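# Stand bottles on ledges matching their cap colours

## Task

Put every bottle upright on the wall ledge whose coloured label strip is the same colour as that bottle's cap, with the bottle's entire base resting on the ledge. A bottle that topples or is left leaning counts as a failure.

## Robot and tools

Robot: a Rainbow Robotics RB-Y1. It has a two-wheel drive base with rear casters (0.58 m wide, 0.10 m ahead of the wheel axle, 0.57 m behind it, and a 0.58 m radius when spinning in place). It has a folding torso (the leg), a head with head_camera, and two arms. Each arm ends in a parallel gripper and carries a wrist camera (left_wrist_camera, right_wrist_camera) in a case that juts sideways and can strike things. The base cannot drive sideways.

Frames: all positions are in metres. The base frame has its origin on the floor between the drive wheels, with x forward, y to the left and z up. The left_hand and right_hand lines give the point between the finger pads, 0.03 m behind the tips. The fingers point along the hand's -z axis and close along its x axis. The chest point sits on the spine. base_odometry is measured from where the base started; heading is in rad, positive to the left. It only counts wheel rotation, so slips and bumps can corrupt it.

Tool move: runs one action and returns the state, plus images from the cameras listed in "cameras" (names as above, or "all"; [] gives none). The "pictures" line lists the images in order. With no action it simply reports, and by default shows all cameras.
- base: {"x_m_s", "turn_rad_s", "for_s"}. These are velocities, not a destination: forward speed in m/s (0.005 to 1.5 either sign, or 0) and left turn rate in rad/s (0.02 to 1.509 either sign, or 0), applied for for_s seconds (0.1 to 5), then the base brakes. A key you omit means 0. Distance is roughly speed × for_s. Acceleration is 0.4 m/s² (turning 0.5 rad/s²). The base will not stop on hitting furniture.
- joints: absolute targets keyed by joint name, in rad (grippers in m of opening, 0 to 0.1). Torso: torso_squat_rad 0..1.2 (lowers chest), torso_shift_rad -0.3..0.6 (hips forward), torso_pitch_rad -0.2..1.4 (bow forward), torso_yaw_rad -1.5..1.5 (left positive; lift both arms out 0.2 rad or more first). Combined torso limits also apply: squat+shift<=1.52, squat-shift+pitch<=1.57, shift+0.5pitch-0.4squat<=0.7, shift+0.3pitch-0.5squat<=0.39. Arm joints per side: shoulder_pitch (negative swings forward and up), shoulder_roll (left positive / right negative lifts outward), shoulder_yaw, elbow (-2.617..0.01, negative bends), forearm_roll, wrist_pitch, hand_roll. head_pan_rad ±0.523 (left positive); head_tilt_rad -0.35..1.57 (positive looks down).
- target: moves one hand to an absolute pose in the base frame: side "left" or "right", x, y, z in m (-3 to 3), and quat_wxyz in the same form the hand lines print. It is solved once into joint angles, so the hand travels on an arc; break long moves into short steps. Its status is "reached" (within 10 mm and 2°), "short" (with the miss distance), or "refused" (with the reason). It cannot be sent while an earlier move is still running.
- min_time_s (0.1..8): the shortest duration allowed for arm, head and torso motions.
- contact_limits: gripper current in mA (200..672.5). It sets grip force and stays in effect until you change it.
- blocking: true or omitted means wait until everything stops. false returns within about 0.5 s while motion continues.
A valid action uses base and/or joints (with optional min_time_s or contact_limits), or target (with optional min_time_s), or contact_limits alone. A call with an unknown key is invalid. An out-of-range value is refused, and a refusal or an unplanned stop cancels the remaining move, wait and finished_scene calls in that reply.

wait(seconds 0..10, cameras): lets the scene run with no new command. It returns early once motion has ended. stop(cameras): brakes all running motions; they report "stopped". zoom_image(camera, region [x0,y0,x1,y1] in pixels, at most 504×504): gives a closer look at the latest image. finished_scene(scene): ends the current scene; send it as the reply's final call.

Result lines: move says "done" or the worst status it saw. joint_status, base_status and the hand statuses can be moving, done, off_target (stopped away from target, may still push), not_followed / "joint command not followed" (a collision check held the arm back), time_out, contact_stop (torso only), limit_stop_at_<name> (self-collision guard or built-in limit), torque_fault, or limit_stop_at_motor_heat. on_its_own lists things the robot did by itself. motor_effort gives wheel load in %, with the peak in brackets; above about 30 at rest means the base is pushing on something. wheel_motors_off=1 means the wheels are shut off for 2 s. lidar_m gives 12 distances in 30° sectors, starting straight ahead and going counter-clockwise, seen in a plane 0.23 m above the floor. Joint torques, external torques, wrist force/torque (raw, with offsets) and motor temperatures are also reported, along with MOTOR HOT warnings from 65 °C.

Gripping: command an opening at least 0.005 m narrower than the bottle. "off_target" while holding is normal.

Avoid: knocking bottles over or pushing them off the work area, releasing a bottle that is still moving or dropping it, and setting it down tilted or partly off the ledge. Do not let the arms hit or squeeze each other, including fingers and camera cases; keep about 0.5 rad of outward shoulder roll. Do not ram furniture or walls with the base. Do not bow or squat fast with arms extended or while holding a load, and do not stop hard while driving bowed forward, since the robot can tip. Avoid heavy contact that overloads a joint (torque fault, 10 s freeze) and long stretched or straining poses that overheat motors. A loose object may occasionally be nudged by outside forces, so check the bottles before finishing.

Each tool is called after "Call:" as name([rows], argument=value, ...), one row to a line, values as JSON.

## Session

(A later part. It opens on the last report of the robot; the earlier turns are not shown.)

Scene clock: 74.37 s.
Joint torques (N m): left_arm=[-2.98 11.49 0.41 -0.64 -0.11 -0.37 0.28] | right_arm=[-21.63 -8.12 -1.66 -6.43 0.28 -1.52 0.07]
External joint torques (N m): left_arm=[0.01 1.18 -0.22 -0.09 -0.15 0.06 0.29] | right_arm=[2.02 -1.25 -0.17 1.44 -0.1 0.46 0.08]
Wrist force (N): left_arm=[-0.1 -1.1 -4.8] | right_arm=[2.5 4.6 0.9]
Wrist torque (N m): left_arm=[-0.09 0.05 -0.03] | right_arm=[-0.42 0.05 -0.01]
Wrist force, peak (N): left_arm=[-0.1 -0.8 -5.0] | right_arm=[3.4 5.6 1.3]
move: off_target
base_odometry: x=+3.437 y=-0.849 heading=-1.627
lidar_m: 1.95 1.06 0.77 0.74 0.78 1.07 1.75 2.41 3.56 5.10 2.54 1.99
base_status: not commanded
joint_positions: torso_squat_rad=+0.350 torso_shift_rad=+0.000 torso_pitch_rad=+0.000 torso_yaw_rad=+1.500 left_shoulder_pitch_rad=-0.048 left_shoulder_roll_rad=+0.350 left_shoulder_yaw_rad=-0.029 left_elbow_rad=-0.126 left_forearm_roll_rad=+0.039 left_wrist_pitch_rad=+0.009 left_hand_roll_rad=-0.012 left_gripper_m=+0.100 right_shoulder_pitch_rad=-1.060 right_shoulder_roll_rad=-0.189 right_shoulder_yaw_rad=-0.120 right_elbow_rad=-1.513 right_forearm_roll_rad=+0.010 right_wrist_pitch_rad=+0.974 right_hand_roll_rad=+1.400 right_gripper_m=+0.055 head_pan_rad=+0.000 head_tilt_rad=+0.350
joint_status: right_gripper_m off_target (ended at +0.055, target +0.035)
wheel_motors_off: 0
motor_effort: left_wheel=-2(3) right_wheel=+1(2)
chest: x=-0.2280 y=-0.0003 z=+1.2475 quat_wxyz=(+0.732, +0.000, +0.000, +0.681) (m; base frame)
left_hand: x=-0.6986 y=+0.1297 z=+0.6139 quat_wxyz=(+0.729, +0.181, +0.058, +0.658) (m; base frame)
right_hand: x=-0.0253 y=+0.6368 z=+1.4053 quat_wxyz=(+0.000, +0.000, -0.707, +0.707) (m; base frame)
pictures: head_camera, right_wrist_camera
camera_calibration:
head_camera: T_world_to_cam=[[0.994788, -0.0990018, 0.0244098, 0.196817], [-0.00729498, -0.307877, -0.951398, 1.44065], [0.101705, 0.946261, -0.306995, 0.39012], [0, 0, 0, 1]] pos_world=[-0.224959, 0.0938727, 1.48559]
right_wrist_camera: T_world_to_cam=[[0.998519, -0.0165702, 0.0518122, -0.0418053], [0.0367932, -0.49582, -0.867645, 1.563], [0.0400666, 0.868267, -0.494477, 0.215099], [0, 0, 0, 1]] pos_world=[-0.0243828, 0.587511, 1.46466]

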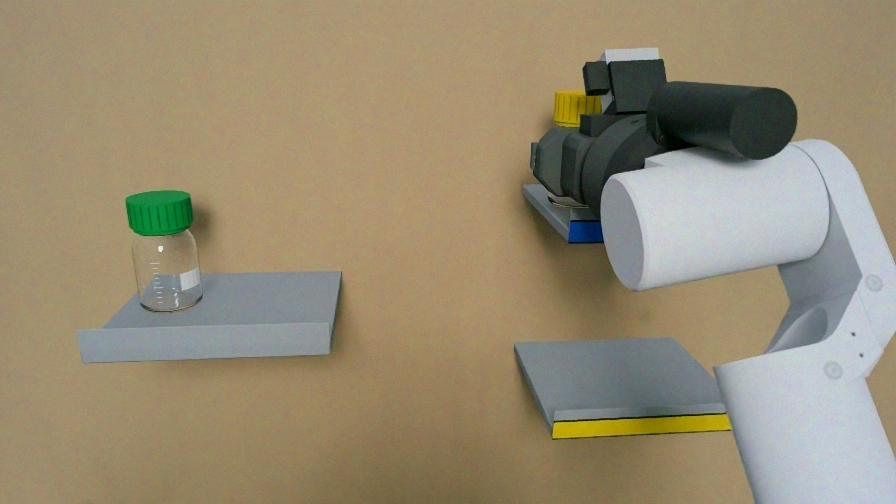

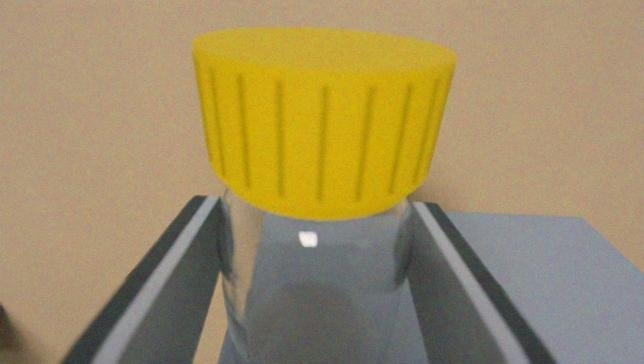

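Call:
move(target={"side": "right", "x": -0.025, "y": 0.637, "z": 1.435, "quat_wxyz": [0, 0, 0.7071, -0.7071]}, min_time_s=0.8)

Call:
move(target={"side": "right", "x": -0.025, "y": 0.47, "z": 1.44, "quat_wxyz": [0, 0, 0.7071, -0.7071]}, min_time_s=1.5, cameras=["head_camera", "right_wrist_camera"])

Scene clock: 76.90 s.
Joint torques (N m): left_arm=[-3.71 11.76 -0.14 -0.59 -0.08 -0.54 0.22] | right_arm=[-25.01 -8.84 -2.45 -7.2 0.19 -2.04 0.11]
External joint torques (N m): left_arm=[-0.73 1.45 -0.77 -0.04 -0.12 -0.11 0.23] | right_arm=[-1.01 -1.45 -0.93 0.37 -0.19 -0.06 0.11]
Wrist force (N): left_arm=[0.1 -1.0 -4.6] | right_arm=[2.8 5.6 -0.2]
Wrist torque (N m): left_arm=[-0.10 0.08 -0.04] | right_arm=[-0.19 0.04 -0.14]
Wrist force, peak (N): left_arm=[0.0 -0.8 -5.0] | right_arm=[3.3 6.8 0.9]
move: done
base_odometry: x=+3.437 y=-0.849 heading=-1.627
lidar_m: 1.95 1.06 0.77 0.74 0.77 1.07 1.75 2.41 3.56 5.10 2.54 1.98
base_status: not commanded
joint_positions: torso_squat_rad=+0.350 torso_shift_rad=+0.000 torso_pitch_rad=+0.000 torso_yaw_rad=+1.500 left_shoulder_pitch_rad=-0.048 left_shoulder_roll_rad=+0.350 left_shoulder_yaw_rad=-0.029 left_elbow_rad=-0.126 left_forearm_roll_rad=+0.039 left_wrist_pitch_rad=+0.009 left_hand_roll_rad=-0.012 left_gripper_m=+0.100 right_shoulder_pitch_rad=-1.143 right_shoulder_roll_rad=-0.214 right_shoulder_yaw_rad=-0.134 right_elbow_rad=-1.472 right_forearm_roll_rad=-0.005 right_wrist_pitch_rad=+1.019 right_hand_roll_rad=+1.403 right_gripper_m=+0.055 head_pan_rad=+0.000 head_tilt_rad=+0.350
joint_status: all done
wheel_motors_off: 0
motor_effort: left_wheel=-3(3) right_wheel=+2(2)
chest: x=-0.2280 y=-0.0003 z=+1.2475 quat_wxyz=(+0.732, +0.000, +0.000, +0.681) (m; base frame)
left_hand: x=-0.6986 y=+0.1297 z=+0.6139 quat_wxyz=(+0.729, +0.181, +0.058, +0.658) (m; base frame)
right_hand: x=-0.0252 y=+0.6370 z=+1.4347 quat_wxyz=(+0.000, +0.000, -0.707, +0.707) (m; base frame)
right_hand_status: reached (checked arc, planned for 0.8 s): 0 mm and 0.0 deg off.
pictures: none

Scene clock: 78.73 s.
Joint torques (N m): left_arm=[-3.2 11.78 -0.04 -0.44 -0.19 -0.57 0.4] | right_arm=[-16.67 -4.88 0.89 -2.82 0.18 -2.52 0.15]
External joint torques (N m): left_arm=[-0.21 1.46 -0.66 0.11 -0.23 -0.15 0.4] | right_arm=[1.19 0 2.17 0.02 -0.12 -0.53 0.16]
Wrist force (N): left_arm=[0.1 -1.0 -4.6] | right_arm=[3.3 6.5 0.3]
Wrist torque (N m): left_arm=[-0.10 0.10 -0.02] | right_arm=[-0.26 0.08 -0.14]
Wrist force, peak (N): left_arm=[-0.3 -0.6 -4.9] | right_arm=[3.7 7.1 0.7]
move: done
base_odometry: x=+3.437 y=-0.849 heading=-1.627
lidar_m: 1.95 1.06 0.77 0.74 0.77 1.06 1.75 2.41 3.56 5.10 2.54 2.00
base_status: not commanded
joint_positions: torso_squat_rad=+0.350 torso_shift_rad=+0.000 torso_pitch_rad=+0.000 torso_yaw_rad=+1.500 left_shoulder_pitch_rad=-0.048 left_shoulder_roll_rad=+0.350 left_shoulder_yaw_rad=-0.029 left_elbow_rad=-0.126 left_forearm_roll_rad=+0.039 left_wrist_pitch_rad=+0.009 left_hand_roll_rad=-0.012 left_gripper_m=+0.100 right_shoulder_pitch_rad=-0.942 right_shoulder_roll_rad=-0.181 right_shoulder_yaw_rad=-0.117 right_elbow_rad=-2.278 right_forearm_roll_rad=-0.004 right_wrist_pitch_rad=+1.623 right_hand_roll_rad=+1.415 right_gripper_m=+0.055 head_pan_rad=+0.000 head_tilt_rad=+0.350
joint_status: all done
wheel_motors_off: 0
motor_effort: left_wheel=-3(3) right_wheel=+1(2)
chest: x=-0.2280 y=-0.0002 z=+1.2475 quat_wxyz=(+0.732, +0.000, +0.000, +0.681) (m; base frame)
left_hand: x=-0.6986 y=+0.1297 z=+0.6139 quat_wxyz=(+0.729, +0.181, +0.058, +0.658) (m; base frame)
right_hand: x=-0.0248 y=+0.4701 z=+1.4400 quat_wxyz=(+0.000, +0.000, -0.707, +0.707) (m; base frame)
right_hand_status: reached (checked arc, planned for 1.5 s): 0 mm and 0.0 deg off.
pictures: head_camera, right_wrist_camera
camera_calibration:
head_camera: T_world_to_cam=[[0.994788, -0.0989983, 0.0244201, 0.196812], [-0.00728421, -0.307879, -0.951398, 1.44068], [0.101705, 0.946261, -0.306995, 0.390026], [0, 0, 0, 1]] pos_world=[-0.224959, 0.0939727, 1.48559]
right_wrist_camera: T_world_to_cam=[[0.998537, -0.0171896, 0.0512729, -0.0458006], [0.0359909, -0.496404, -0.867345, 1.5103], [0.0403614, 0.867921, -0.495059, 0.378054], [0, 0, 0, 1]] pos_world=[-0.0238822, 0.420809, 1.49945]

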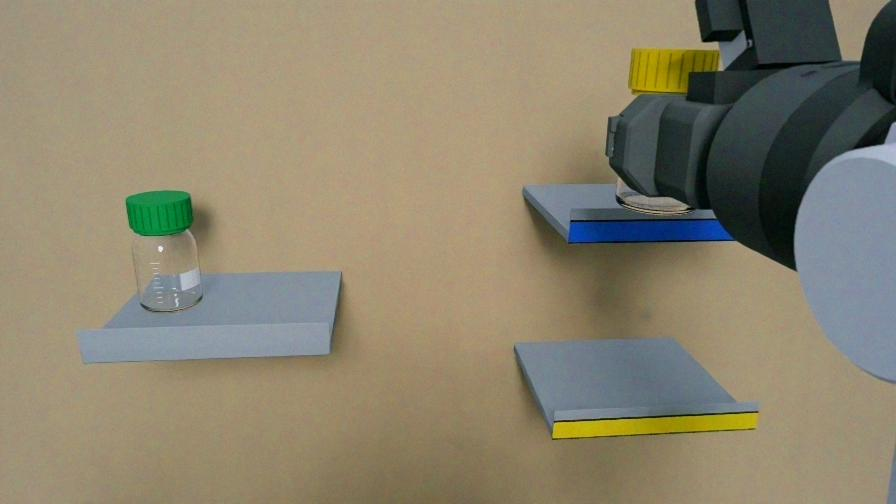

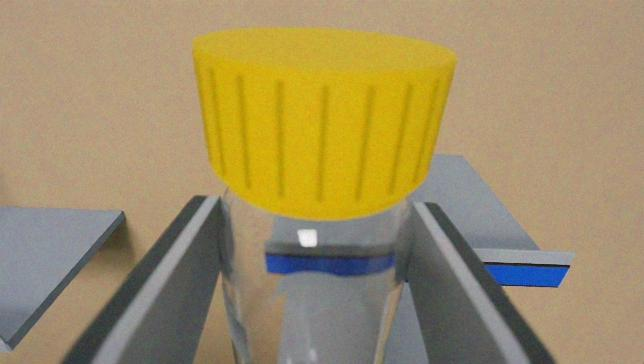

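Call:
move(target={"side": "right", "x": 0.02, "y": 0.45, "z": 1.242, "quat_wxyz": [0, 0, 0.7071, -0.7071]}, min_time_s=1.5, cameras=["head_camera", "right_wrist_camera"])

Scene clock: 82.40 s.
Joint torques (N m): left_arm=[-3.1 11.43 0.2 -0.56 -0.15 -0.42 0.25] | right_arm=[-10.71 -1.64 0.84 -8.38 0.07 -2.15 0.13]
External joint torques (N m): left_arm=[-0.11 1.11 -0.42 -0.01 -0.18 0.01 0.26] | right_arm=[0.31 0.47 1.92 -0.13 -0.11 -0.15 0.13]
Wrist force (N): left_arm=[0.2 -0.7 -4.4] | right_arm=[2.3 6.6 0.7]
Wrist torque (N m): left_arm=[-0.14 0.09 -0.04] | right_arm=[-0.20 0.02 -0.18]
Wrist force, peak (N): left_arm=[0.1 -0.9 -4.9] | right_arm=[3.2 7.4 0.7]
move: done
base_odometry: x=+3.437 y=-0.849 heading=-1.627
lidar_m: 1.95 1.06 0.78 0.74 0.78 1.06 1.75 2.41 3.57 5.10 2.54 1.99
base_status: not commanded
joint_positions: torso_squat_rad=+0.350 torso_shift_rad=+0.000 torso_pitch_rad=+0.000 torso_yaw_rad=+1.500 left_shoulder_pitch_rad=-0.048 left_shoulder_roll_rad=+0.350 left_shoulder_yaw_rad=-0.029 left_elbow_rad=-0.126 left_forearm_roll_rad=+0.039 left_wrist_pitch_rad=+0.009 left_hand_roll_rad=-0.012 left_gripper_m=+0.100 right_shoulder_pitch_rad=-0.099 right_shoulder_roll_rad=-0.109 right_shoulder_yaw_rad=-0.035 right_elbow_rad=-2.397 right_forearm_roll_rad=-0.102 right_wrist_pitch_rad=+0.920 right_hand_roll_rad=+1.526 right_gripper_m=+0.055 head_pan_rad=+0.000 head_tilt_rad=+0.350
joint_status: all done
wheel_motors_off: 0
motor_effort: left_wheel=-3(3) right_wheel=+1(2)
chest: x=-0.2280 y=-0.0002 z=+1.2475 quat_wxyz=(+0.732, +0.000, +0.000, +0.681) (m; base frame)
left_hand: x=-0.6986 y=+0.1297 z=+0.6139 quat_wxyz=(+0.729, +0.181, +0.058, +0.658) (m; base frame)
right_hand: x=+0.0202 y=+0.4499 z=+1.2419 quat_wxyz=(+0.000, +0.000, -0.707, +0.707) (m; base frame)
right_hand_status: reached (checked arc, planned for 1.5 s): 0 mm and 0.1 deg off.
pictures: head_camera, right_wrist_camera
camera_calibration:
head_camera: T_world_to_cam=[[0.994788, -0.0989983, 0.0244201, 0.196812], [-0.00728421, -0.307879, -0.951398, 1.44068], [0.101705, 0.946261, -0.306995, 0.390026], [0, 0, 0, 1]] pos_world=[-0.224959, 0.0939727, 1.48559]
right_wrist_camera: T_world_to_cam=[[0.99852, -0.0176198, 0.0514499, -0.0809821], [0.0358888, -0.497312, -0.866829, 1.32657], [0.04086, 0.867393, -0.495944, 0.296966], [0, 0, 0, 1]] pos_world=[0.0211192, 0.400706, 1.30135]

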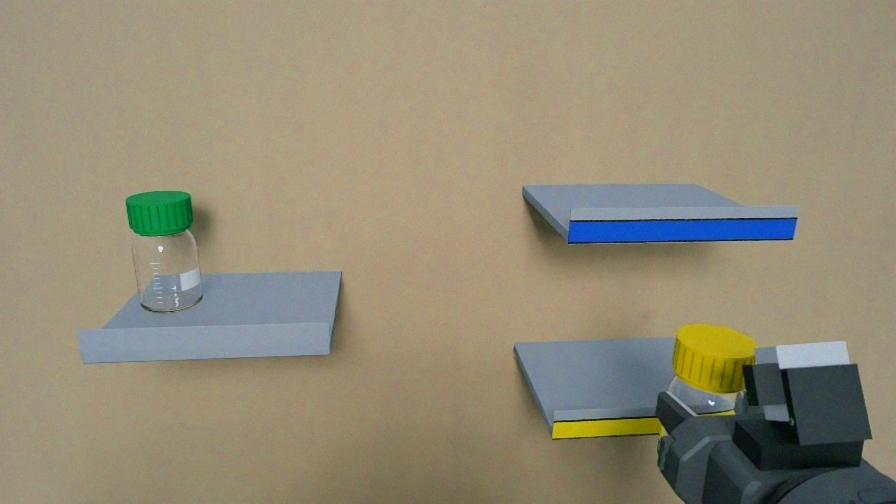

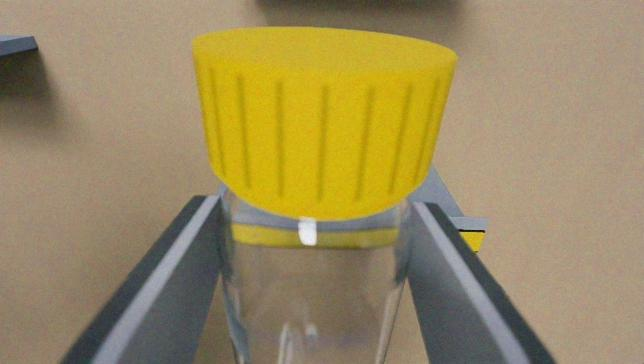

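Call:
move(target={"side": "right", "x": 0.02, "y": 0.53, "z": 1.242, "quat_wxyz": [0, 0, 0.7071, -0.7071]}, min_time_s=1.0)

Call:
move(target={"side": "right", "x": 0.02, "y": 0.612, "z": 1.241, "quat_wxyz": [0, 0, 0.7071, -0.7071]}, min_time_s=1.0, cameras=["head_camera", "right_wrist_camera"])

Scene clock: 84.90 s.
Joint torques (N m): left_arm=[-2.86 11.74 0.12 -0.37 -0.09 -0.51 0.28] | right_arm=[-16.03 -4.13 -2.06 -8.7 0.18 -2.24 -0.08]
External joint torques (N m): left_arm=[0.12 1.43 -0.51 0.18 -0.12 -0.08 0.28] | right_arm=[-0.43 -0.94 -0.91 0.18 -0.02 -0.24 -0.07]
Wrist force (N): left_arm=[0.0 -1.0 -4.5] | right_arm=[3.3 6.5 -0.2]
Wrist torque (N m): left_arm=[-0.11 0.06 -0.02] | right_arm=[-0.22 0.11 -0.01]
Wrist force, peak (N): left_arm=[-0.2 -0.9 -4.9] | right_arm=[3.0 7.6 0.9]
move: done
base_odometry: x=+3.437 y=-0.849 heading=-1.627
lidar_m: 1.95 1.06 0.77 0.74 0.78 1.07 1.75 2.40 3.56 5.10 2.54 1.99
base_status: not commanded
joint_positions: torso_squat_rad=+0.350 torso_shift_rad=+0.000 torso_pitch_rad=+0.000 torso_yaw_rad=+1.500 left_shoulder_pitch_rad=-0.048 left_shoulder_roll_rad=+0.350 left_shoulder_yaw_rad=-0.029 left_elbow_rad=-0.126 left_forearm_roll_rad=+0.039 left_wrist_pitch_rad=+0.009 left_hand_roll_rad=-0.012 left_gripper_m=+0.100 right_shoulder_pitch_rad=-0.338 right_shoulder_roll_rad=-0.115 right_shoulder_yaw_rad=-0.071 right_elbow_rad=-2.058 right_forearm_roll_rad=-0.084 right_wrist_pitch_rad=+0.812 right_hand_roll_rad=+1.523 right_gripper_m=+0.055 head_pan_rad=+0.000 head_tilt_rad=+0.350
joint_status: all done
wheel_motors_off: 0
motor_effort: left_wheel=-2(3) right_wheel=+1(2)
chest: x=-0.2280 y=-0.0002 z=+1.2475 quat_wxyz=(+0.732, +0.000, +0.000, +0.681) (m; base frame)
left_hand: x=-0.6986 y=+0.1297 z=+0.6139 quat_wxyz=(+0.729, +0.181, +0.058, +0.658) (m; base frame)
right_hand: x=+0.0198 y=+0.5299 z=+1.2418 quat_wxyz=(+0.000, +0.000, -0.707, +0.707) (m; base frame)
right_hand_status: reached (checked arc, planned for 1.0 s): 0 mm and 0.0 deg off.
pictures: none

Scene clock: 86.23 s.
Joint torques (N m): left_arm=[-2.99 11.88 -0.21 -0.55 -0.22 -0.43 0.16] | right_arm=[-20.42 -5.96 -1.58 -9.18 0.26 -2.02 -0.13]
External joint torques (N m): left_arm=[-0.01 1.57 -0.84 0 -0.26 -0.01 0.16] | right_arm=[-0.33 -1.06 -0.36 0.49 0.05 -0.01 -0.13]
Wrist force (N): left_arm=[-0.2 -0.9 -4.8] | right_arm=[2.8 6.4 0.1]
Wrist torque (N m): left_arm=[-0.11 0.06 -0.05] | right_arm=[-0.22 0.04 0.02]
Wrist force, peak (N): left_arm=[0.1 -0.9 -4.9] | right_arm=[3.5 7.1 0.9]
move: done
base_odometry: x=+3.437 y=-0.849 heading=-1.627
lidar_m: 1.94 1.06 0.77 0.74 0.77 1.07 1.75 2.40 3.56 5.10 2.54 1.98
base_status: not commanded
joint_positions: torso_squat_rad=+0.350 torso_shift_rad=+0.000 torso_pitch_rad=+0.000 torso_yaw_rad=+1.500 left_shoulder_pitch_rad=-0.048 left_shoulder_roll_rad=+0.350 left_shoulder_yaw_rad=-0.029 left_elbow_rad=-0.126 left_forearm_roll_rad=+0.039 left_wrist_pitch_rad=+0.009 left_hand_roll_rad=-0.012 left_gripper_m=+0.100 right_shoulder_pitch_rad=-0.583 right_shoulder_roll_rad=-0.140 right_shoulder_yaw_rad=-0.107 right_elbow_rad=-1.648 right_forearm_roll_rad=-0.077 right_wrist_pitch_rad=+0.641 right_hand_roll_rad=+1.517 right_gripper_m=+0.055 head_pan_rad=+0.000 head_tilt_rad=+0.350
joint_status: all done
wheel_motors_off: 0
motor_effort: left_wheel=-2(3) right_wheel=+1(2)
chest: x=-0.2280 y=-0.0002 z=+1.2475 quat_wxyz=(+0.732, +0.000, +0.000, +0.681) (m; base frame)
left_hand: x=-0.6986 y=+0.1297 z=+0.6139 quat_wxyz=(+0.729, +0.181, +0.058, +0.658) (m; base frame)
right_hand: x=+0.0198 y=+0.6115 z=+1.2408 quat_wxyz=(+0.000, +0.000, -0.707, +0.707) (m; base frame)
right_hand_status: reached (checked arc, planned for 1.0 s): 1 mm and 0.0 deg off.
pictures: head_camera, right_wrist_camera
camera_calibration:
head_camera: T_world_to_cam=[[0.994788, -0.098996, 0.0244186, 0.196814], [-0.00729451, -0.307968, -0.951369, 1.44064], [0.101702, 0.946232, -0.307085, 0.390162], [0, 0, 0, 1]] pos_world=[-0.224959, 0.093973, 1.48559]
right_wrist_camera: T_world_to_cam=[[0.998538, -0.0167444, 0.0514, -0.078106], [0.0362954, -0.496979, -0.867003, 1.40598], [0.0400622, 0.867601, -0.495644, 0.155861], [0, 0, 0, 1]] pos_world=[0.0207171, 0.562208, 1.30025]

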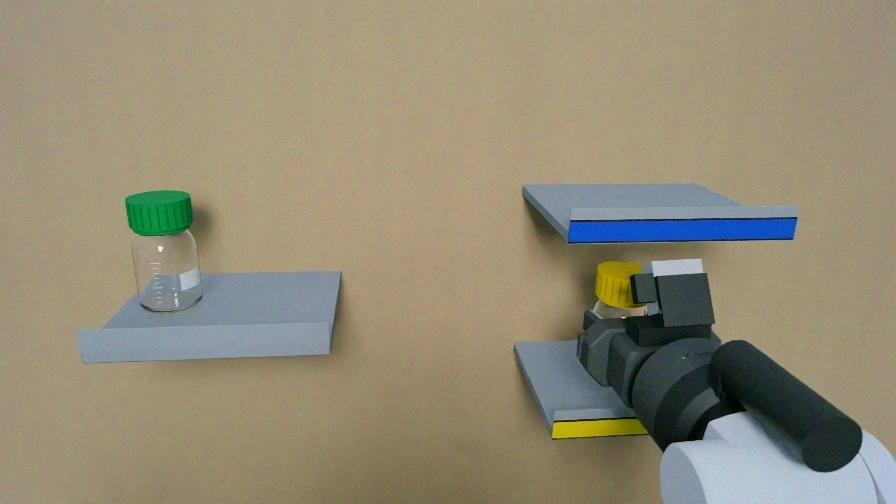

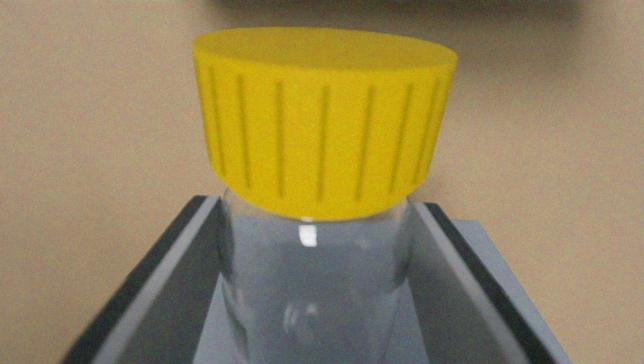

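Call:
move(target={"side": "right", "x": 0.02, "y": 0.612, "z": 1.224, "quat_wxyz": [0, 0, 0.7071, -0.7071]}, min_time_s=0.8)

Call:
move(target={"side": "right", "x": 0.02, "y": 0.612, "z": 1.2205, "quat_wxyz": [0, 0, 0.7071, -0.7071]}, min_time_s=0.6)

Call:
move(target={"side": "right", "x": 0.02, "y": 0.612, "z": 1.218, "quat_wxyz": [0, 0, 0.7071, -0.7071]}, min_time_s=0.6, cameras=["head_camera", "right_wrist_camera"])

Scene clock: 88.17 s.
Joint torques (N m): left_arm=[-3.17 11.72 -0.04 -0.54 -0.08 -0.39 0.3] | right_arm=[-18.32 -3.89 1.54 -9.24 0.25 -2.51 0.14]
External joint torques (N m): left_arm=[-0.18 1.41 -0.67 0.01 -0.12 0.03 0.3] | right_arm=[1.55 0.8 2.73 0.65 0.04 -0.5 0.15]
Wrist force (N): left_arm=[-0.2 -1.1 -4.4] | right_arm=[2.7 6.4 0.8]
Wrist torque (N m): left_arm=[-0.10 0.06 -0.05] | right_arm=[-0.30 0.01 -0.16]
Wrist force, peak (N): left_arm=[-0.1 -1.2 -4.9] | right_arm=[3.3 7.1 1.0]
move: done
base_odometry: x=+3.437 y=-0.849 heading=-1.627
lidar_m: 1.95 1.06 0.77 0.75 0.78 1.07 1.75 2.41 3.57 5.10 2.54 1.99
base_status: not commanded
joint_positions: torso_squat_rad=+0.350 torso_shift_rad=+0.000 torso_pitch_rad=+0.000 torso_yaw_rad=+1.500 left_shoulder_pitch_rad=-0.048 left_shoulder_roll_rad=+0.350 left_shoulder_yaw_rad=-0.029 left_elbow_rad=-0.126 left_forearm_roll_rad=+0.039 left_wrist_pitch_rad=+0.009 left_hand_roll_rad=-0.012 left_gripper_m=+0.100 right_shoulder_pitch_rad=-0.555 right_shoulder_roll_rad=-0.132 right_shoulder_yaw_rad=-0.100 right_elbow_rad=-1.625 right_forearm_roll_rad=-0.076 right_wrist_pitch_rad=+0.591 right_hand_roll_rad=+1.521 right_gripper_m=+0.055 head_pan_rad=+0.000 head_tilt_rad=+0.350
joint_status: all done
wheel_motors_off: 0
motor_effort: left_wheel=-2(3) right_wheel=+1(2)
chest: x=-0.2280 y=-0.0002 z=+1.2475 quat_wxyz=(+0.732, +0.000, +0.000, +0.681) (m; base frame)
left_hand: x=-0.6986 y=+0.1297 z=+0.6139 quat_wxyz=(+0.729, +0.181, +0.058, +0.658) (m; base frame)
right_hand: x=+0.0202 y=+0.6116 z=+1.2242 quat_wxyz=(+0.000, +0.000, -0.707, +0.708) (m; base frame)
right_hand_status: reached (checked arc, planned for 0.8 s): 0 mm and 0.1 deg off.
pictures: none

Scene clock: 89.10 s.
Joint torques (N m): left_arm=[-3.09 11.53 0.17 -0.55 -0.07 -0.49 0.25] | right_arm=[-18.22 -3.57 1.29 -8.8 0.05 -2.68 0.2]
External joint torques (N m): left_arm=[-0.1 1.22 -0.46 0 -0.1 -0.06 0.25] | right_arm=[1.62 1.09 2.46 1.13 -0.16 -0.67 0.21]
Wrist force (N): left_arm=[0.4 -1.1 -4.5] | right_arm=[3.1 6.1 1.1]
Wrist torque (N m): left_arm=[-0.10 0.13 -0.03] | right_arm=[-0.23 0.11 -0.18]
Wrist force, peak (N): left_arm=[0.2 -1.1 -4.9] | right_arm=[3.9 6.9 0.4]
move: done
base_odometry: x=+3.437 y=-0.849 heading=-1.627
lidar_m: 1.95 1.06 0.78 0.74 0.78 1.06 1.75 2.40 3.57 5.10 2.55 1.99
base_status: not commanded
joint_positions: torso_squat_rad=+0.350 torso_shift_rad=+0.000 torso_pitch_rad=+0.000 torso_yaw_rad=+1.500 left_shoulder_pitch_rad=-0.048 left_shoulder_roll_rad=+0.350 left_shoulder_yaw_rad=-0.029 left_elbow_rad=-0.126 left_forearm_roll_rad=+0.039 left_wrist_pitch_rad=+0.009 left_hand_roll_rad=-0.012 left_gripper_m=+0.100 right_shoulder_pitch_rad=-0.550 right_shoulder_roll_rad=-0.131 right_shoulder_yaw_rad=-0.098 right_elbow_rad=-1.617 right_forearm_roll_rad=-0.076 right_wrist_pitch_rad=+0.577 right_hand_roll_rad=+1.522 right_gripper_m=+0.055 head_pan_rad=+0.000 head_tilt_rad=+0.350
joint_status: all done
wheel_motors_off: 0
motor_effort: left_wheel=-3(3) right_wheel=+1(2)
chest: x=-0.2280 y=-0.0002 z=+1.2475 quat_wxyz=(+0.732, +0.000, +0.000, +0.681) (m; base frame)
left_hand: x=-0.6986 y=+0.1297 z=+0.6139 quat_wxyz=(+0.729, +0.181, +0.058, +0.658) (m; base frame)
right_hand: x=+0.0203 y=+0.6120 z=+1.2207 quat_wxyz=(+0.000, +0.000, -0.707, +0.707) (m; base frame)
right_hand_status: reached (checked arc, planned for 0.6 s): 0 mm and 0.0 deg off.
pictures: none

Scene clock: 90.03 s.
Joint torques (N m): left_arm=[-2.98 11.6 0.18 -0.52 -0.04 -0.53 0.22] | right_arm=[-18.3 -4.46 1.04 -9.24 0.28 -2.49 0.16]
External joint torques (N m): left_arm=[0.01 1.28 -0.44 0.03 -0.08 -0.1 0.22] | right_arm=[1.52 0.16 2.22 0.72 0.07 -0.48 0.17]
Wrist force (N): left_arm=[0.2 -1.1 -4.4] | right_arm=[3.1 6.8 0.9]
Wrist torque (N m): left_arm=[-0.10 0.10 -0.02] | right_arm=[-0.34 0.10 -0.16]
Wrist force, peak (N): left_arm=[0.1 -1.1 -4.9] | right_arm=[2.7 7.3 0.4]
move: done
base_odometry: x=+3.437 y=-0.849 heading=-1.627
lidar_m: 1.95 1.06 0.77 0.74 0.77 1.07 1.75 2.41 3.56 5.09 2.53 1.99
base_status: not commanded
joint_positions: torso_squat_rad=+0.350 torso_shift_rad=+0.000 torso_pitch_rad=+0.000 torso_yaw_rad=+1.500 left_shoulder_pitch_rad=-0.048 left_shoulder_roll_rad=+0.350 left_shoulder_yaw_rad=-0.029 left_elbow_rad=-0.126 left_forearm_roll_rad=+0.039 left_wrist_pitch_rad=+0.009 left_hand_roll_rad=-0.012 left_gripper_m=+0.100 right_shoulder_pitch_rad=-0.546 right_shoulder_roll_rad=-0.130 right_shoulder_yaw_rad=-0.097 right_elbow_rad=-1.613 right_forearm_roll_rad=-0.076 right_wrist_pitch_rad=+0.569 right_hand_roll_rad=+1.523 right_gripper_m=+0.055 head_pan_rad=+0.000 head_tilt_rad=+0.350
joint_status: all done
wheel_motors_off: 0
motor_effort: left_wheel=-2(3) right_wheel=+1(2)
chest: x=-0.2280 y=-0.0002 z=+1.2475 quat_wxyz=(+0.732, +0.000, +0.000, +0.681) (m; base frame)
left_hand: x=-0.6986 y=+0.1297 z=+0.6139 quat_wxyz=(+0.729, +0.181, +0.058, +0.658) (m; base frame)
right_hand: x=+0.0203 y=+0.6120 z=+1.2182 quat_wxyz=(+0.000, +0.000, -0.707, +0.707) (m; base frame)
right_hand_status: reached (checked arc, planned for 0.6 s): 0 mm and 0.0 deg off.
pictures: head_camera, right_wrist_camera
camera_calibration:
head_camera: T_world_to_cam=[[0.994788, -0.098996, 0.0244186, 0.196814], [-0.00729451, -0.307968, -0.951369, 1.44064], [0.101702, 0.946232, -0.307085, 0.390162], [0, 0, 0, 1]] pos_world=[-0.224959, 0.093973, 1.48559]
right_wrist_camera: T_world_to_cam=[[0.998525, -0.0173188, 0.0514576, -0.0771816], [0.0360926, -0.496293, -0.867404, 1.38666], [0.0405604, 0.867982, -0.494936, 0.143027], [0, 0, 0, 1]] pos_world=[0.0212184, 0.562709, 1.27756]

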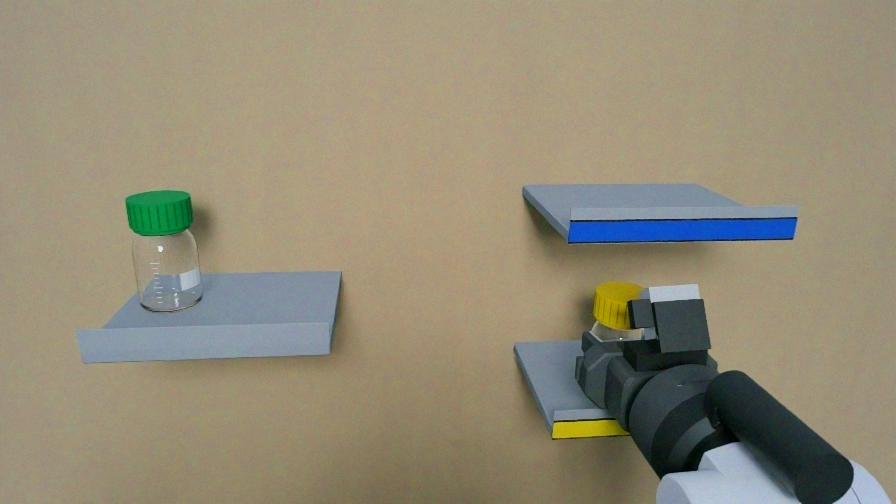

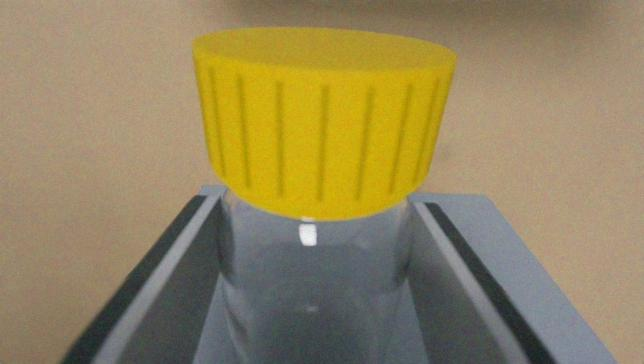

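Call:
move(target={"side": "right", "x": 0.02, "y": 0.612, "z": 1.2155, "quat_wxyz": [0, 0, 0.7071, -0.7071]}, min_time_s=0.6)

Call:
move(target={"side": "right", "x": 0.02, "y": 0.612, "z": 1.213, "quat_wxyz": [0, 0, 0.7071, -0.7071]}, min_time_s=0.6)

Scene clock: 91.30 s.
Joint torques (N m): left_arm=[-3.1 11.37 0.06 -0.47 -0.14 -0.45 0.19] | right_arm=[-17.6 -3.51 1.25 -9.44 0.2 -2.61 0.13]
External joint torques (N m): left_arm=[-0.11 1.05 -0.57 0.08 -0.17 -0.02 0.2] | right_arm=[2.18 1.08 2.42 0.55 -0.01 -0.6 0.14]
Wrist force (N): left_arm=[-0.1 -1.2 -4.4] | right_arm=[3.1 6.4 0.9]
Wrist torque (N m): left_arm=[-0.09 0.08 -0.04] | right_arm=[-0.25 0.12 -0.20]
Wrist force, peak (N): left_arm=[0.2 -0.9 -4.9] | right_arm=[2.8 7.5 1.3]
move: done
base_odometry: x=+3.437 y=-0.849 heading=-1.627
lidar_m: 1.95 1.06 0.77 0.74 0.77 1.06 1.75 2.41 3.56 5.10 2.54 1.99
base_status: not commanded
joint_positions: torso_squat_rad=+0.350 torso_shift_rad=+0.000 torso_pitch_rad=+0.000 torso_yaw_rad=+1.500 left_shoulder_pitch_rad=-0.048 left_shoulder_roll_rad=+0.350 left_shoulder_yaw_rad=-0.029 left_elbow_rad=-0.126 left_forearm_roll_rad=+0.039 left_wrist_pitch_rad=+0.009 left_hand_roll_rad=-0.012 left_gripper_m=+0.100 right_shoulder_pitch_rad=-0.542 right_shoulder_roll_rad=-0.129 right_shoulder_yaw_rad=-0.096 right_elbow_rad=-1.609 right_forearm_roll_rad=-0.075 right_wrist_pitch_rad=+0.561 right_hand_roll_rad=+1.524 right_gripper_m=+0.055 head_pan_rad=+0.000 head_tilt_rad=+0.350
joint_status: all done
wheel_motors_off: 0
motor_effort: left_wheel=-2(3) right_wheel=+1(2)
chest: x=-0.2280 y=-0.0002 z=+1.2475 quat_wxyz=(+0.732, +0.000, +0.000, +0.681) (m; base frame)
left_hand: x=-0.6986 y=+0.1297 z=+0.6139 quat_wxyz=(+0.729, +0.181, +0.058, +0.658) (m; base frame)
right_hand: x=+0.0203 y=+0.6120 z=+1.2157 quat_wxyz=(+0.000, +0.000, -0.707, +0.707) (m; base frame)
right_hand_status: reached (checked arc, planned for 0.6 s): 0 mm and 0.0 deg off.
pictures: none

Scene clock: 92.23 s.
Joint torques (N m): left_arm=[-2.94 11.67 0.28 -0.57 -0.12 -0.43 0.22] | right_arm=[-18.41 -3.46 1.16 -9.38 0.38 -2.58 0.2]
External joint torques (N m): left_arm=[0.05 1.35 -0.35 -0.02 -0.15 0 0.22] | right_arm=[1.34 1.11 2.32 0.64 0.17 -0.58 0.2]
Wrist force (N): left_arm=[0.2 -0.9 -4.7] | right_arm=[2.7 6.2 0.8]
Wrist torque (N m): left_arm=[-0.13 0.10 -0.05] | right_arm=[-0.26 0.04 -0.18]
Wrist force, peak (N): left_arm=[0.0 -1.0 -4.7] | right_arm=[3.4 7.2 1.6]
move: done
base_odometry: x=+3.437 y=-0.849 heading=-1.627
lidar_m: 1.94 1.06 0.77 0.74 0.77 1.07 1.74 2.41 3.56 5.10 2.53 1.99
base_status: not commanded
joint_positions: torso_squat_rad=+0.350 torso_shift_rad=+0.000 torso_pitch_rad=+0.000 torso_yaw_rad=+1.500 left_shoulder_pitch_rad=-0.048 left_shoulder_roll_rad=+0.350 left_shoulder_yaw_rad=-0.029 left_elbow_rad=-0.126 left_forearm_roll_rad=+0.039 left_wrist_pitch_rad=+0.009 left_hand_roll_rad=-0.012 left_gripper_m=+0.100 right_shoulder_pitch_rad=-0.538 right_shoulder_roll_rad=-0.128 right_shoulder_yaw_rad=-0.095 right_elbow_rad=-1.605 right_forearm_roll_rad=-0.075 right_wrist_pitch_rad=+0.553 right_hand_roll_rad=+1.524 right_gripper_m=+0.055 head_pan_rad=+0.000 head_tilt_rad=+0.350
joint_status: all done
wheel_motors_off: 0
motor_effort: left_wheel=-2(3) right_wheel=+1(2)
chest: x=-0.2280 y=-0.0002 z=+1.2475 quat_wxyz=(+0.732, +0.000, +0.000, +0.681) (m; base frame)
left_hand: x=-0.6986 y=+0.1297 z=+0.6139 quat_wxyz=(+0.729, +0.181, +0.058, +0.658) (m; base frame)
right_hand: x=+0.0203 y=+0.6120 z=+1.2132 quat_wxyz=(+0.000, +0.000, -0.707, +0.707) (m; base frame)
right_hand_status: reached (checked arc, planned for 0.6 s): 0 mm and 0.0 deg off.
pictures: none

Call:
move(target={"side": "right", "x": 0.02, "y": 0.612, "z": 1.2105, "quat_wxyz": [0, 0, 0.7071, -0.7071]}, min_time_s=0.6)

Call:
move(target={"side": "right", "x": 0.02, "y": 0.612, "z": 1.2085, "quat_wxyz": [0, 0, 0.7071, -0.7071]}, min_time_s=0.6, cameras=["head_camera", "right_wrist_camera"])

Scene clock: 93.47 s.
Joint torques (N m): left_arm=[-2.87 11.55 0.01 -0.65 -0.03 -0.37 0.17] | right_arm=[-14.32 -3.2 1.87 -6.58 0.22 -0.93 0.03]
External joint torques (N m): left_arm=[0.11 1.24 -0.62 -0.1 -0.07 0.06 0.18] | right_arm=[5.41 1.34 3.03 3.46 0.01 1.08 0.04]
Wrist force (N): left_arm=[0.2 -1.1 -4.5] | right_arm=[2.1 -0.2 1.0]
Wrist torque (N m): left_arm=[-0.09 0.10 -0.02] | right_arm=[-0.40 0.00 -0.08]
Wrist force, peak (N): left_arm=[0.1 -0.9 -4.8] | right_arm=[2.5 6.9 1.0]
move: done
base_odometry: x=+3.437 y=-0.849 heading=-1.627
lidar_m: 1.94 1.07 0.77 0.74 0.77 1.07 1.75 2.41 3.57 5.10 2.54 2.00
base_status: not commanded
joint_positions: torso_squat_rad=+0.350 torso_shift_rad=+0.000 torso_pitch_rad=+0.000 torso_yaw_rad=+1.500 left_shoulder_pitch_rad=-0.048 left_shoulder_roll_rad=+0.350 left_shoulder_yaw_rad=-0.029 left_elbow_rad=-0.126 left_forearm_roll_rad=+0.039 left_wrist_pitch_rad=+0.009 left_hand_roll_rad=-0.012 left_gripper_m=+0.100 right_shoulder_pitch_rad=-0.535 right_shoulder_roll_rad=-0.127 right_shoulder_yaw_rad=-0.094 right_elbow_rad=-1.602 right_forearm_roll_rad=-0.075 right_wrist_pitch_rad=+0.544 right_hand_roll_rad=+1.525 right_gripper_m=+0.055 head_pan_rad=+0.000 head_tilt_rad=+0.350
joint_status: all done
wheel_motors_off: 0
motor_effort: left_wheel=-2(3) right_wheel=+2(2)
chest: x=-0.2280 y=-0.0002 z=+1.2475 quat_wxyz=(+0.732, +0.000, +0.000, +0.681) (m; base frame)
left_hand: x=-0.6986 y=+0.1297 z=+0.6139 quat_wxyz=(+0.729, +0.181, +0.058, +0.658) (m; base frame)
right_hand: x=+0.0202 y=+0.6120 z=+1.2116 quat_wxyz=(+0.000, +0.000, -0.708, +0.706) (m; base frame)
right_hand_status: reached (checked arc, planned for 0.6 s): 1 mm and 0.1 deg off.
pictures: none

Scene clock: 94.40 s.
Joint torques (N m): left_arm=[-3.16 11.24 -0.12 -0.46 -0.1 -0.47 0.25] | right_arm=[-10.61 -2.13 1.89 -4.12 -0.07 0.65 -0.03]
External joint torques (N m): left_arm=[-0.17 0.92 -0.75 0.09 -0.13 -0.04 0.26] | right_arm=[9.1 2.39 3.05 5.94 -0.28 2.66 -0.02]
Wrist force (N): left_arm=[0.1 -0.9 -4.7] | right_arm=[1.6 -6.4 0.3]
Wrist torque (N m): left_arm=[-0.13 0.08 -0.04] | right_arm=[-0.46 0.00 0.07]
Wrist force, peak (N): left_arm=[0.2 -1.2 -4.8] | right_arm=[2.0 -6.8 -0.7]
move: done
base_odometry: x=+3.437 y=-0.849 heading=-1.627
lidar_m: 1.94 1.05 0.77 0.74 0.77 1.06 1.75 2.40 3.56 5.10 2.54 1.99
base_status: not commanded
joint_positions: torso_squat_rad=+0.350 torso_shift_rad=+0.000 torso_pitch_rad=+0.000 torso_yaw_rad=+1.500 left_shoulder_pitch_rad=-0.048 left_shoulder_roll_rad=+0.350 left_shoulder_yaw_rad=-0.029 left_elbow_rad=-0.126 left_forearm_roll_rad=+0.039 left_wrist_pitch_rad=+0.009 left_hand_roll_rad=-0.012 left_gripper_m=+0.100 right_shoulder_pitch_rad=-0.533 right_shoulder_roll_rad=-0.126 right_shoulder_yaw_rad=-0.093 right_elbow_rad=-1.599 right_forearm_roll_rad=-0.075 right_wrist_pitch_rad=+0.538 right_hand_roll_rad=+1.526 right_gripper_m=+0.055 head_pan_rad=+0.000 head_tilt_rad=+0.350
joint_status: all done
wheel_motors_off: 0
motor_effort: left_wheel=-3(3) right_wheel=+1(2)
chest: x=-0.2280 y=-0.0003 z=+1.2475 quat_wxyz=(+0.732, +0.000, +0.000, +0.681) (m; base frame)
left_hand: x=-0.6986 y=+0.1298 z=+0.6139 quat_wxyz=(+0.729, +0.181, +0.058, +0.658) (m; base frame)
right_hand: x=+0.0201 y=+0.6121 z=+1.2106 quat_wxyz=(+0.000, +0.000, -0.709, +0.706) (m; base frame)
right_hand_status: reached (checked arc, planned for 0.6 s): 2 mm and 0.2 deg off.
pictures: head_camera, right_wrist_camera
camera_calibration:
head_camera: T_world_to_cam=[[0.994788, -0.0990046, 0.0244096, 0.196818], [-0.0072864, -0.307788, -0.951427, 1.44068], [0.101709, 0.94629, -0.306905, 0.389984], [0, 0, 0, 1]] pos_world=[-0.224959, 0.0938725, 1.48559]
right_wrist_camera: T_world_to_cam=[[0.998503, -0.0170951, 0.0519527, -0.0773437], [0.0367947, -0.492837, -0.869343, 1.3804], [0.0404657, 0.869954, -0.49147, 0.133888], [0, 0, 0, 1]] pos_world=[0.0210184, 0.562516, 1.26987]

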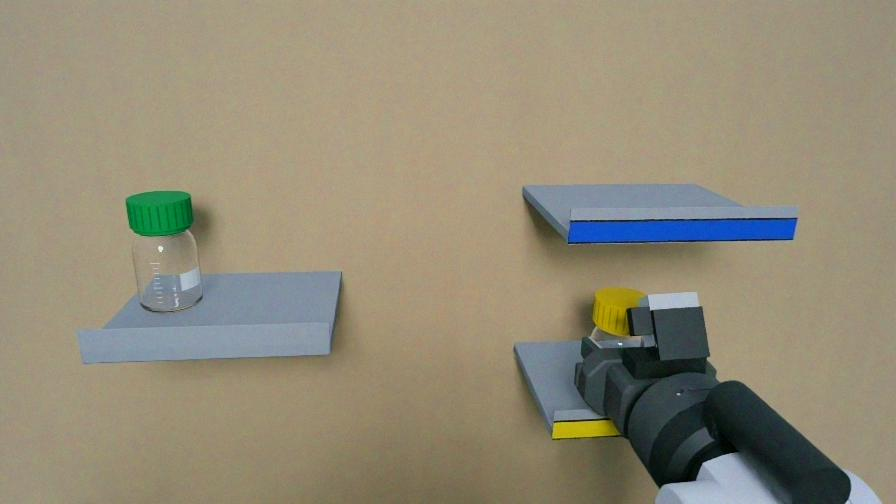

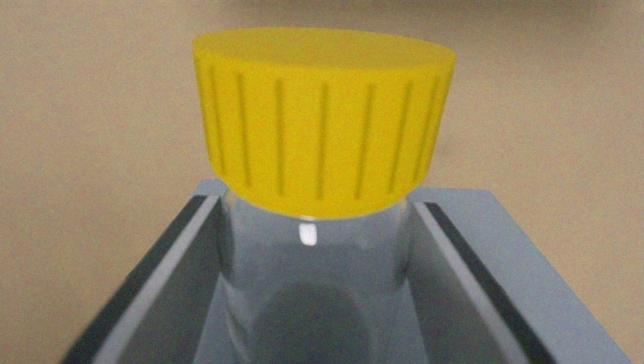

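Call:
move(target={"side": "right", "x": 0.02, "y": 0.612, "z": 1.211, "quat_wxyz": [0, 0, 0.7071, -0.7071]}, min_time_s=0.5)

Call:
move(joints={"right_gripper_m": 0.09}, cameras=["head_camera", "right_wrist_camera"])

Scene clock: 96.27 s.
Joint torques (N m): left_arm=[-3.09 11.95 0.11 -0.54 -0.04 -0.46 0.13] | right_arm=[-16.13 -4.34 0.41 -6.36 -0.05 -0.43 -0.09]
External joint torques (N m): left_arm=[-0.1 1.63 -0.52 0.01 -0.08 -0.04 0.13] | right_arm=[3.58 0.18 1.57 3.69 -0.26 1.57 -0.08]
Wrist force (N): left_arm=[0.0 -1.1 -4.5] | right_arm=[1.8 -0.8 1.1]
Wrist torque (N m): left_arm=[-0.09 0.07 -0.04] | right_arm=[-0.34 0.10 -0.01]
Wrist force, peak (N): left_arm=[0.1 -0.9 -4.8] | right_arm=[1.8 -7.0 -0.7]
move: done
base_odometry: x=+3.437 y=-0.849 heading=-1.627
lidar_m: 1.94 1.06 0.77 0.74 0.77 1.07 1.74 2.41 3.57 5.10 2.54 1.99
base_status: not commanded
joint_positions: torso_squat_rad=+0.350 torso_shift_rad=+0.000 torso_pitch_rad=+0.000 torso_yaw_rad=+1.500 left_shoulder_pitch_rad=-0.048 left_shoulder_roll_rad=+0.350 left_shoulder_yaw_rad=-0.029 left_elbow_rad=-0.126 left_forearm_roll_rad=+0.039 left_wrist_pitch_rad=+0.009 left_hand_roll_rad=-0.012 left_gripper_m=+0.100 right_shoulder_pitch_rad=-0.534 right_shoulder_roll_rad=-0.126 right_shoulder_yaw_rad=-0.093 right_elbow_rad=-1.600 right_forearm_roll_rad=-0.075 right_wrist_pitch_rad=+0.537 right_hand_roll_rad=+1.526 right_gripper_m=+0.055 head_pan_rad=+0.000 head_tilt_rad=+0.350
joint_status: all done
wheel_motors_off: 0
motor_effort: left_wheel=-2(3) right_wheel=+2(2)
chest: x=-0.2280 y=-0.0003 z=+1.2475 quat_wxyz=(+0.732, +0.000, +0.000, +0.681) (m; base frame)
left_hand: x=-0.6986 y=+0.1298 z=+0.6139 quat_wxyz=(+0.729, +0.181, +0.058, +0.658) (m; base frame)
right_hand: x=+0.0200 y=+0.6121 z=+1.2115 quat_wxyz=(+0.000, +0.000, -0.709, +0.705) (m; base frame)
right_hand_status: reached (checked arc, planned for 0.5 s): 0 mm and 0.3 deg off.
pictures: none

Scene clock: 97.13 s.
Joint torques (N m): left_arm=[-2.76 11.43 0.21 -0.43 -0.09 -0.52 0.17] | right_arm=[-17.49 -4.51 -0.22 -8.37 -0.05 -1.41 -0.21]
External joint torques (N m): left_arm=[0.22 1.12 -0.42 0.12 -0.13 -0.09 0.17] | right_arm=[2.23 0.01 0.94 1.68 -0.26 0.6 -0.2]
Wrist force (N): left_arm=[-0.1 -1.1 -4.5] | right_arm=[2.9 5.1 0.4]
Wrist torque (N m): left_arm=[-0.07 0.07 -0.02] | right_arm=[-0.31 0.05 -0.23]
Wrist force, peak (N): left_arm=[0.2 -1.0 -4.9] | right_arm=[3.5 5.6 0.6]
move: done
base_odometry: x=+3.437 y=-0.849 heading=-1.627
lidar_m: 1.94 1.06 0.77 0.74 0.78 1.07 1.75 2.40 3.56 5.10 2.53 1.99
base_status: not commanded
joint_positions: torso_squat_rad=+0.350 torso_shift_rad=+0.000 torso_pitch_rad=+0.000 torso_yaw_rad=+1.500 left_shoulder_pitch_rad=-0.048 left_shoulder_roll_rad=+0.350 left_shoulder_yaw_rad=-0.029 left_elbow_rad=-0.126 left_forearm_roll_rad=+0.039 left_wrist_pitch_rad=+0.009 left_hand_roll_rad=-0.012 left_gripper_m=+0.100 right_shoulder_pitch_rad=-0.534 right_shoulder_roll_rad=-0.126 right_shoulder_yaw_rad=-0.093 right_elbow_rad=-1.599 right_forearm_roll_rad=-0.075 right_wrist_pitch_rad=+0.538 right_hand_roll_rad=+1.526 right_gripper_m=+0.090 head_pan_rad=+0.000 head_tilt_rad=+0.350
joint_status: all done
wheel_motors_off: 0
motor_effort: left_wheel=-3(3) right_wheel=+1(2)
chest: x=-0.2280 y=-0.0002 z=+1.2475 quat_wxyz=(+0.732, +0.000, +0.000, +0.681) (m; base frame)
left_hand: x=-0.6986 y=+0.1298 z=+0.6139 quat_wxyz=(+0.729, +0.181, +0.058, +0.658) (m; base frame)
right_hand: x=+0.0201 y=+0.6121 z=+1.2110 quat_wxyz=(+0.000, +0.000, -0.709, +0.705) (m; base frame)
pictures: head_camera, right_wrist_camera
camera_calibration:
head_camera: T_world_to_cam=[[0.994788, -0.0989983, 0.0244201, 0.196802], [-0.00728421, -0.307879, -0.951398, 1.44065], [0.101705, 0.946261, -0.306995, 0.39012], [0, 0, 0, 1]] pos_world=[-0.224959, 0.0938727, 1.48559]
right_wrist_camera: T_world_to_cam=[[0.998496, -0.0170277, 0.0521162, -0.0775049], [0.0369937, -0.492332, -0.869621, 1.38074], [0.0404661, 0.870241, -0.490961, 0.133231], [0, 0, 0, 1]] pos_world=[0.0209184, 0.562517, 1.27017]

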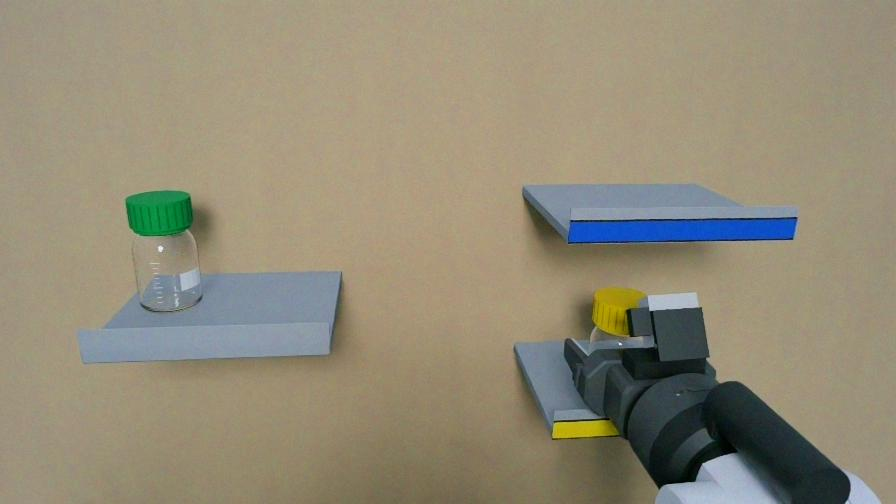

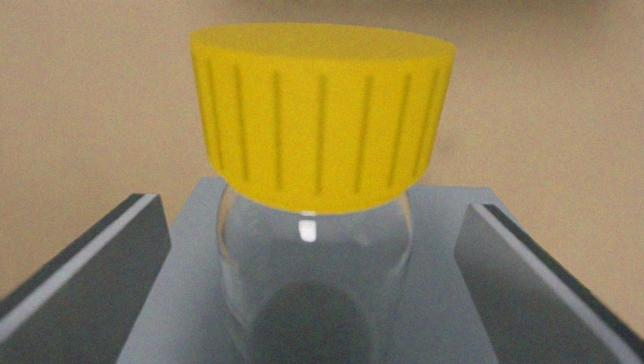

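Call:
move(target={"side": "right", "x": 0.02, "y": 0.45, "z": 1.218, "quat_wxyz": [0, 0, 0.7071, -0.7071]}, min_time_s=1.2, cameras=["head_camera", "right_wrist_camera"])

Call:
move(base={"x_m_s": -0.4, "for_s": 1.9667}, joints={"right_shoulder_pitch_rad": -0.812, "right_shoulder_roll_rad": -0.087, "right_shoulder_yaw_rad": 0.009, "right_elbow_rad": -2.399, "right_forearm_roll_rad": 0.126, "right_wrist_pitch_rad": 1.613, "right_hand_roll_rad": 1.405, "right_gripper_m": 0.1}, min_time_s=2, cameras=["head_camera", "right_wrist_camera"])

Scene clock: 104.73 s.
Joint torques (N m): left_arm=[-3.04 11.49 0.38 -0.46 -0.16 -0.34 0.33] | right_arm=[-9.31 -0.88 0.69 -7.94 0.02 -1.92 0.29]
External joint torques (N m): left_arm=[-0.05 1.18 -0.25 0.09 -0.2 0.08 0.33] | right_arm=[1.06 0.82 1.67 0.95 -0.14 0.08 0.29]
Wrist force (N): left_arm=[0.1 -0.9 -4.5] | right_arm=[3.0 4.9 0.8]
Wrist torque (N m): left_arm=[-0.10 0.08 -0.03] | right_arm=[-0.27 0.10 -0.20]
Wrist force, peak (N): left_arm=[0.1 -1.0 -4.9] | right_arm=[3.6 -33.1 -1.2]
move: done
base_odometry: x=+3.437 y=-0.849 heading=-1.627
lidar_m: 1.94 1.06 0.77 0.74 0.77 1.07 1.75 2.41 3.56 5.09 2.54 2.00
base_status: not commanded
joint_positions: torso_squat_rad=+0.350 torso_shift_rad=+0.000 torso_pitch_rad=+0.000 torso_yaw_rad=+1.500 left_shoulder_pitch_rad=-0.048 left_shoulder_roll_rad=+0.350 left_shoulder_yaw_rad=-0.029 left_elbow_rad=-0.126 left_forearm_roll_rad=+0.039 left_wrist_pitch_rad=+0.009 left_hand_roll_rad=-0.012 left_gripper_m=+0.100 right_shoulder_pitch_rad=-0.028 right_shoulder_roll_rad=-0.094 right_shoulder_yaw_rad=-0.013 right_elbow_rad=-2.358 right_forearm_roll_rad=-0.106 right_wrist_pitch_rad=+0.811 right_hand_roll_rad=+1.551 right_gripper_m=+0.090 head_pan_rad=+0.000 head_tilt_rad=+0.350
joint_status: all done
wheel_motors_off: 0
motor_effort: left_wheel=-3(4) right_wheel=+2(2)
chest: x=-0.2280 y=-0.0003 z=+1.2475 quat_wxyz=(+0.732, +0.000, +0.000, +0.681) (m; base frame)
left_hand: x=-0.6986 y=+0.1297 z=+0.6139 quat_wxyz=(+0.729, +0.181, +0.057, +0.658) (m; base frame)
right_hand: x=+0.0201 y=+0.4500 z=+1.2181 quat_wxyz=(+0.000, +0.000, -0.707, +0.707) (m; base frame)
right_hand_status: reached (checked arc, planned for 1.2 s): 0 mm and 0.0 deg off.
pictures: head_camera, right_wrist_camera
camera_calibration:
head_camera: T_world_to_cam=[[0.994789, -0.0989668, 0.0245143, 0.196759], [-0.0071854, -0.307889, -0.951395, 1.44067], [0.101704, 0.946261, -0.306996, 0.390131], [0, 0, 0, 1]] pos_world=[-0.22506, 0.0938726, 1.48559]
right_wrist_camera: T_world_to_cam=[[0.99851, -0.0171289, 0.051803, -0.0803048], [0.03649, -0.496221, -0.867429, 1.30626], [0.0405639, 0.868027, -0.494857, 0.283529], [0, 0, 0, 1]] pos_world=[0.0210185, 0.400709, 1.27756]

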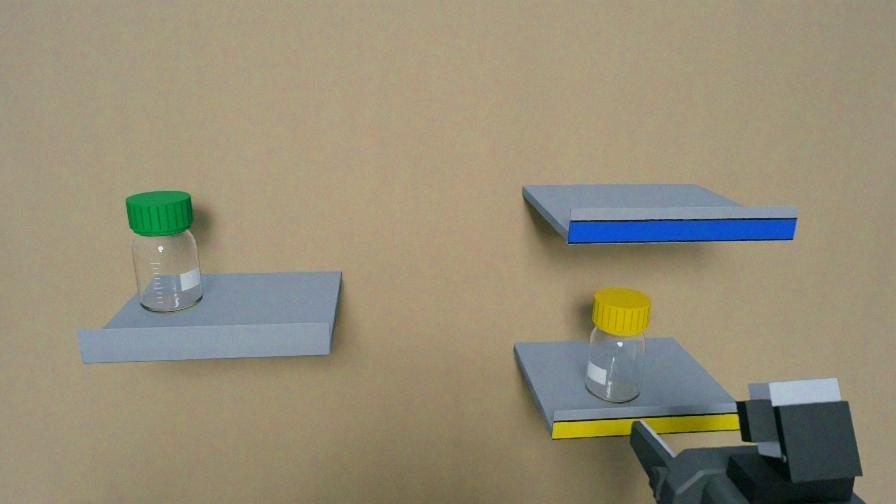

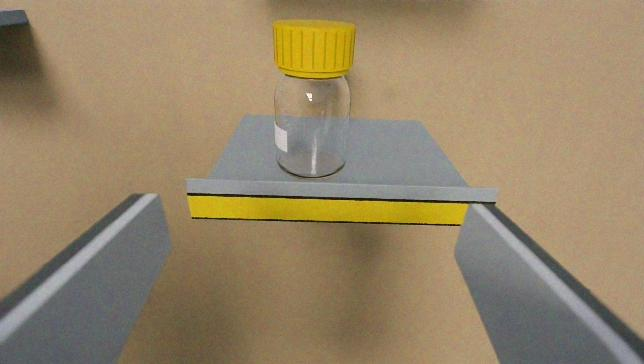

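Scene clock: 108.50 s.
Joint torques (N m): left_arm=[-2.82 10.76 0.03 -0.46 -0.11 -0.47 0.23] | right_arm=[-15.81 -2.97 0.62 -2.92 0.34 -1.61 -0.07]
External joint torques (N m): left_arm=[0.17 0.44 -0.6 0.1 -0.14 -0.05 0.24] | right_arm=[0.53 -0.13 1.84 0.15 0.02 0.37 -0.06]
Wrist force (N): left_arm=[0.1 -0.9 -4.4] | right_arm=[2.2 4.7 1.7]
Wrist torque (N m): left_arm=[-0.09 0.09 -0.03] | right_arm=[-0.26 -0.01 -0.01]
Wrist force, peak (N): left_arm=[0.1 -0.5 -5.0] | right_arm=[3.6 5.6 1.2]
move: done
base_odometry: x=+3.481 y=-0.063 heading=-1.628
lidar_m: 2.73 1.07 0.77 0.74 0.77 0.99 1.89 1.65 2.15 5.10 3.28 2.81
base_status: done (sent for 1.97 of 1.97 s)
joint_positions: torso_squat_rad=+0.350 torso_shift_rad=+0.000 torso_pitch_rad=+0.000 torso_yaw_rad=+1.500 left_shoulder_pitch_rad=-0.048 left_shoulder_roll_rad=+0.350 left_shoulder_yaw_rad=-0.029 left_elbow_rad=-0.126 left_forearm_roll_rad=+0.039 left_wrist_pitch_rad=+0.009 left_hand_roll_rad=-0.012 left_gripper_m=+0.100 right_shoulder_pitch_rad=-0.812 right_shoulder_roll_rad=-0.087 right_shoulder_yaw_rad=+0.009 right_elbow_rad=-2.399 right_forearm_roll_rad=+0.126 right_wrist_pitch_rad=+1.613 right_hand_roll_rad=+1.405 right_gripper_m=+0.100 head_pan_rad=+0.000 head_tilt_rad=+0.350
joint_status: all done
wheel_motors_off: 0
motor_effort: left_wheel=-3(25) right_wheel=+5(29)
chest: x=-0.2280 y=-0.0003 z=+1.2475 quat_wxyz=(+0.732, +0.000, +0.000, +0.681) (m; base frame)
left_hand: x=-0.6988 y=+0.1297 z=+0.6140 quat_wxyz=(+0.729, +0.181, +0.058, +0.658) (m; base frame)
right_hand: x=-0.0516 y=+0.4500 z=+1.4047 quat_wxyz=(+0.000, +0.000, -0.707, +0.707) (m; base frame)
pictures: head_camera, right_wrist_camera
camera_calibration:
head_camera: T_world_to_cam=[[0.994788, -0.0989983, 0.0244201, 0.196802], [-0.00728421, -0.307879, -0.951398, 1.44065], [0.101705, 0.946261, -0.306995, 0.39012], [0, 0, 0, 1]] pos_world=[-0.224959, 0.0938727, 1.48559]
right_wrist_camera: T_world_to_cam=[[0.998511, -0.0179529, 0.0515034, -0.0175107], [0.0357879, -0.496933, -0.86705, 1.47044], [0.0411598, 0.867603, -0.495551, 0.38], [0, 0, 0, 1]] pos_world=[-0.05078, 0.400706, 1.46415]

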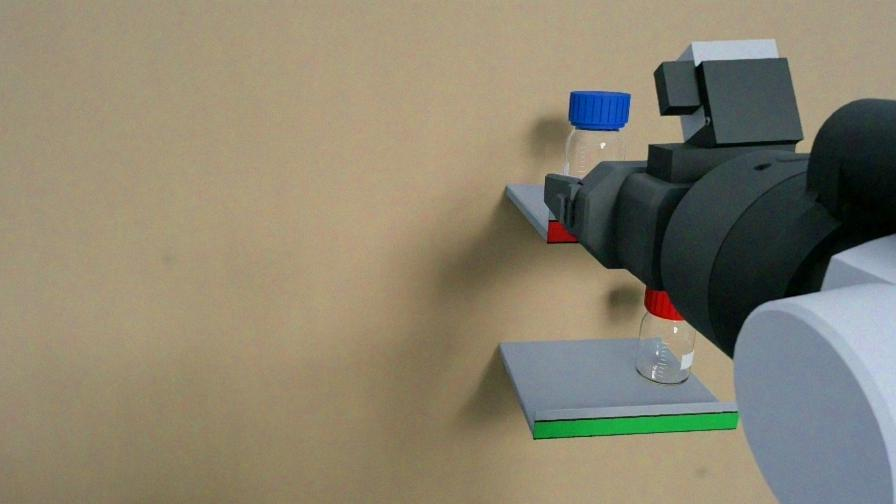

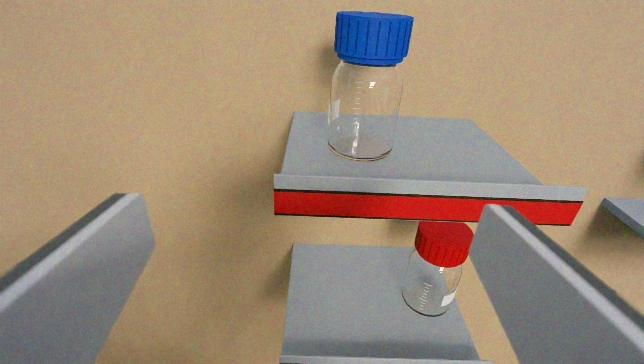

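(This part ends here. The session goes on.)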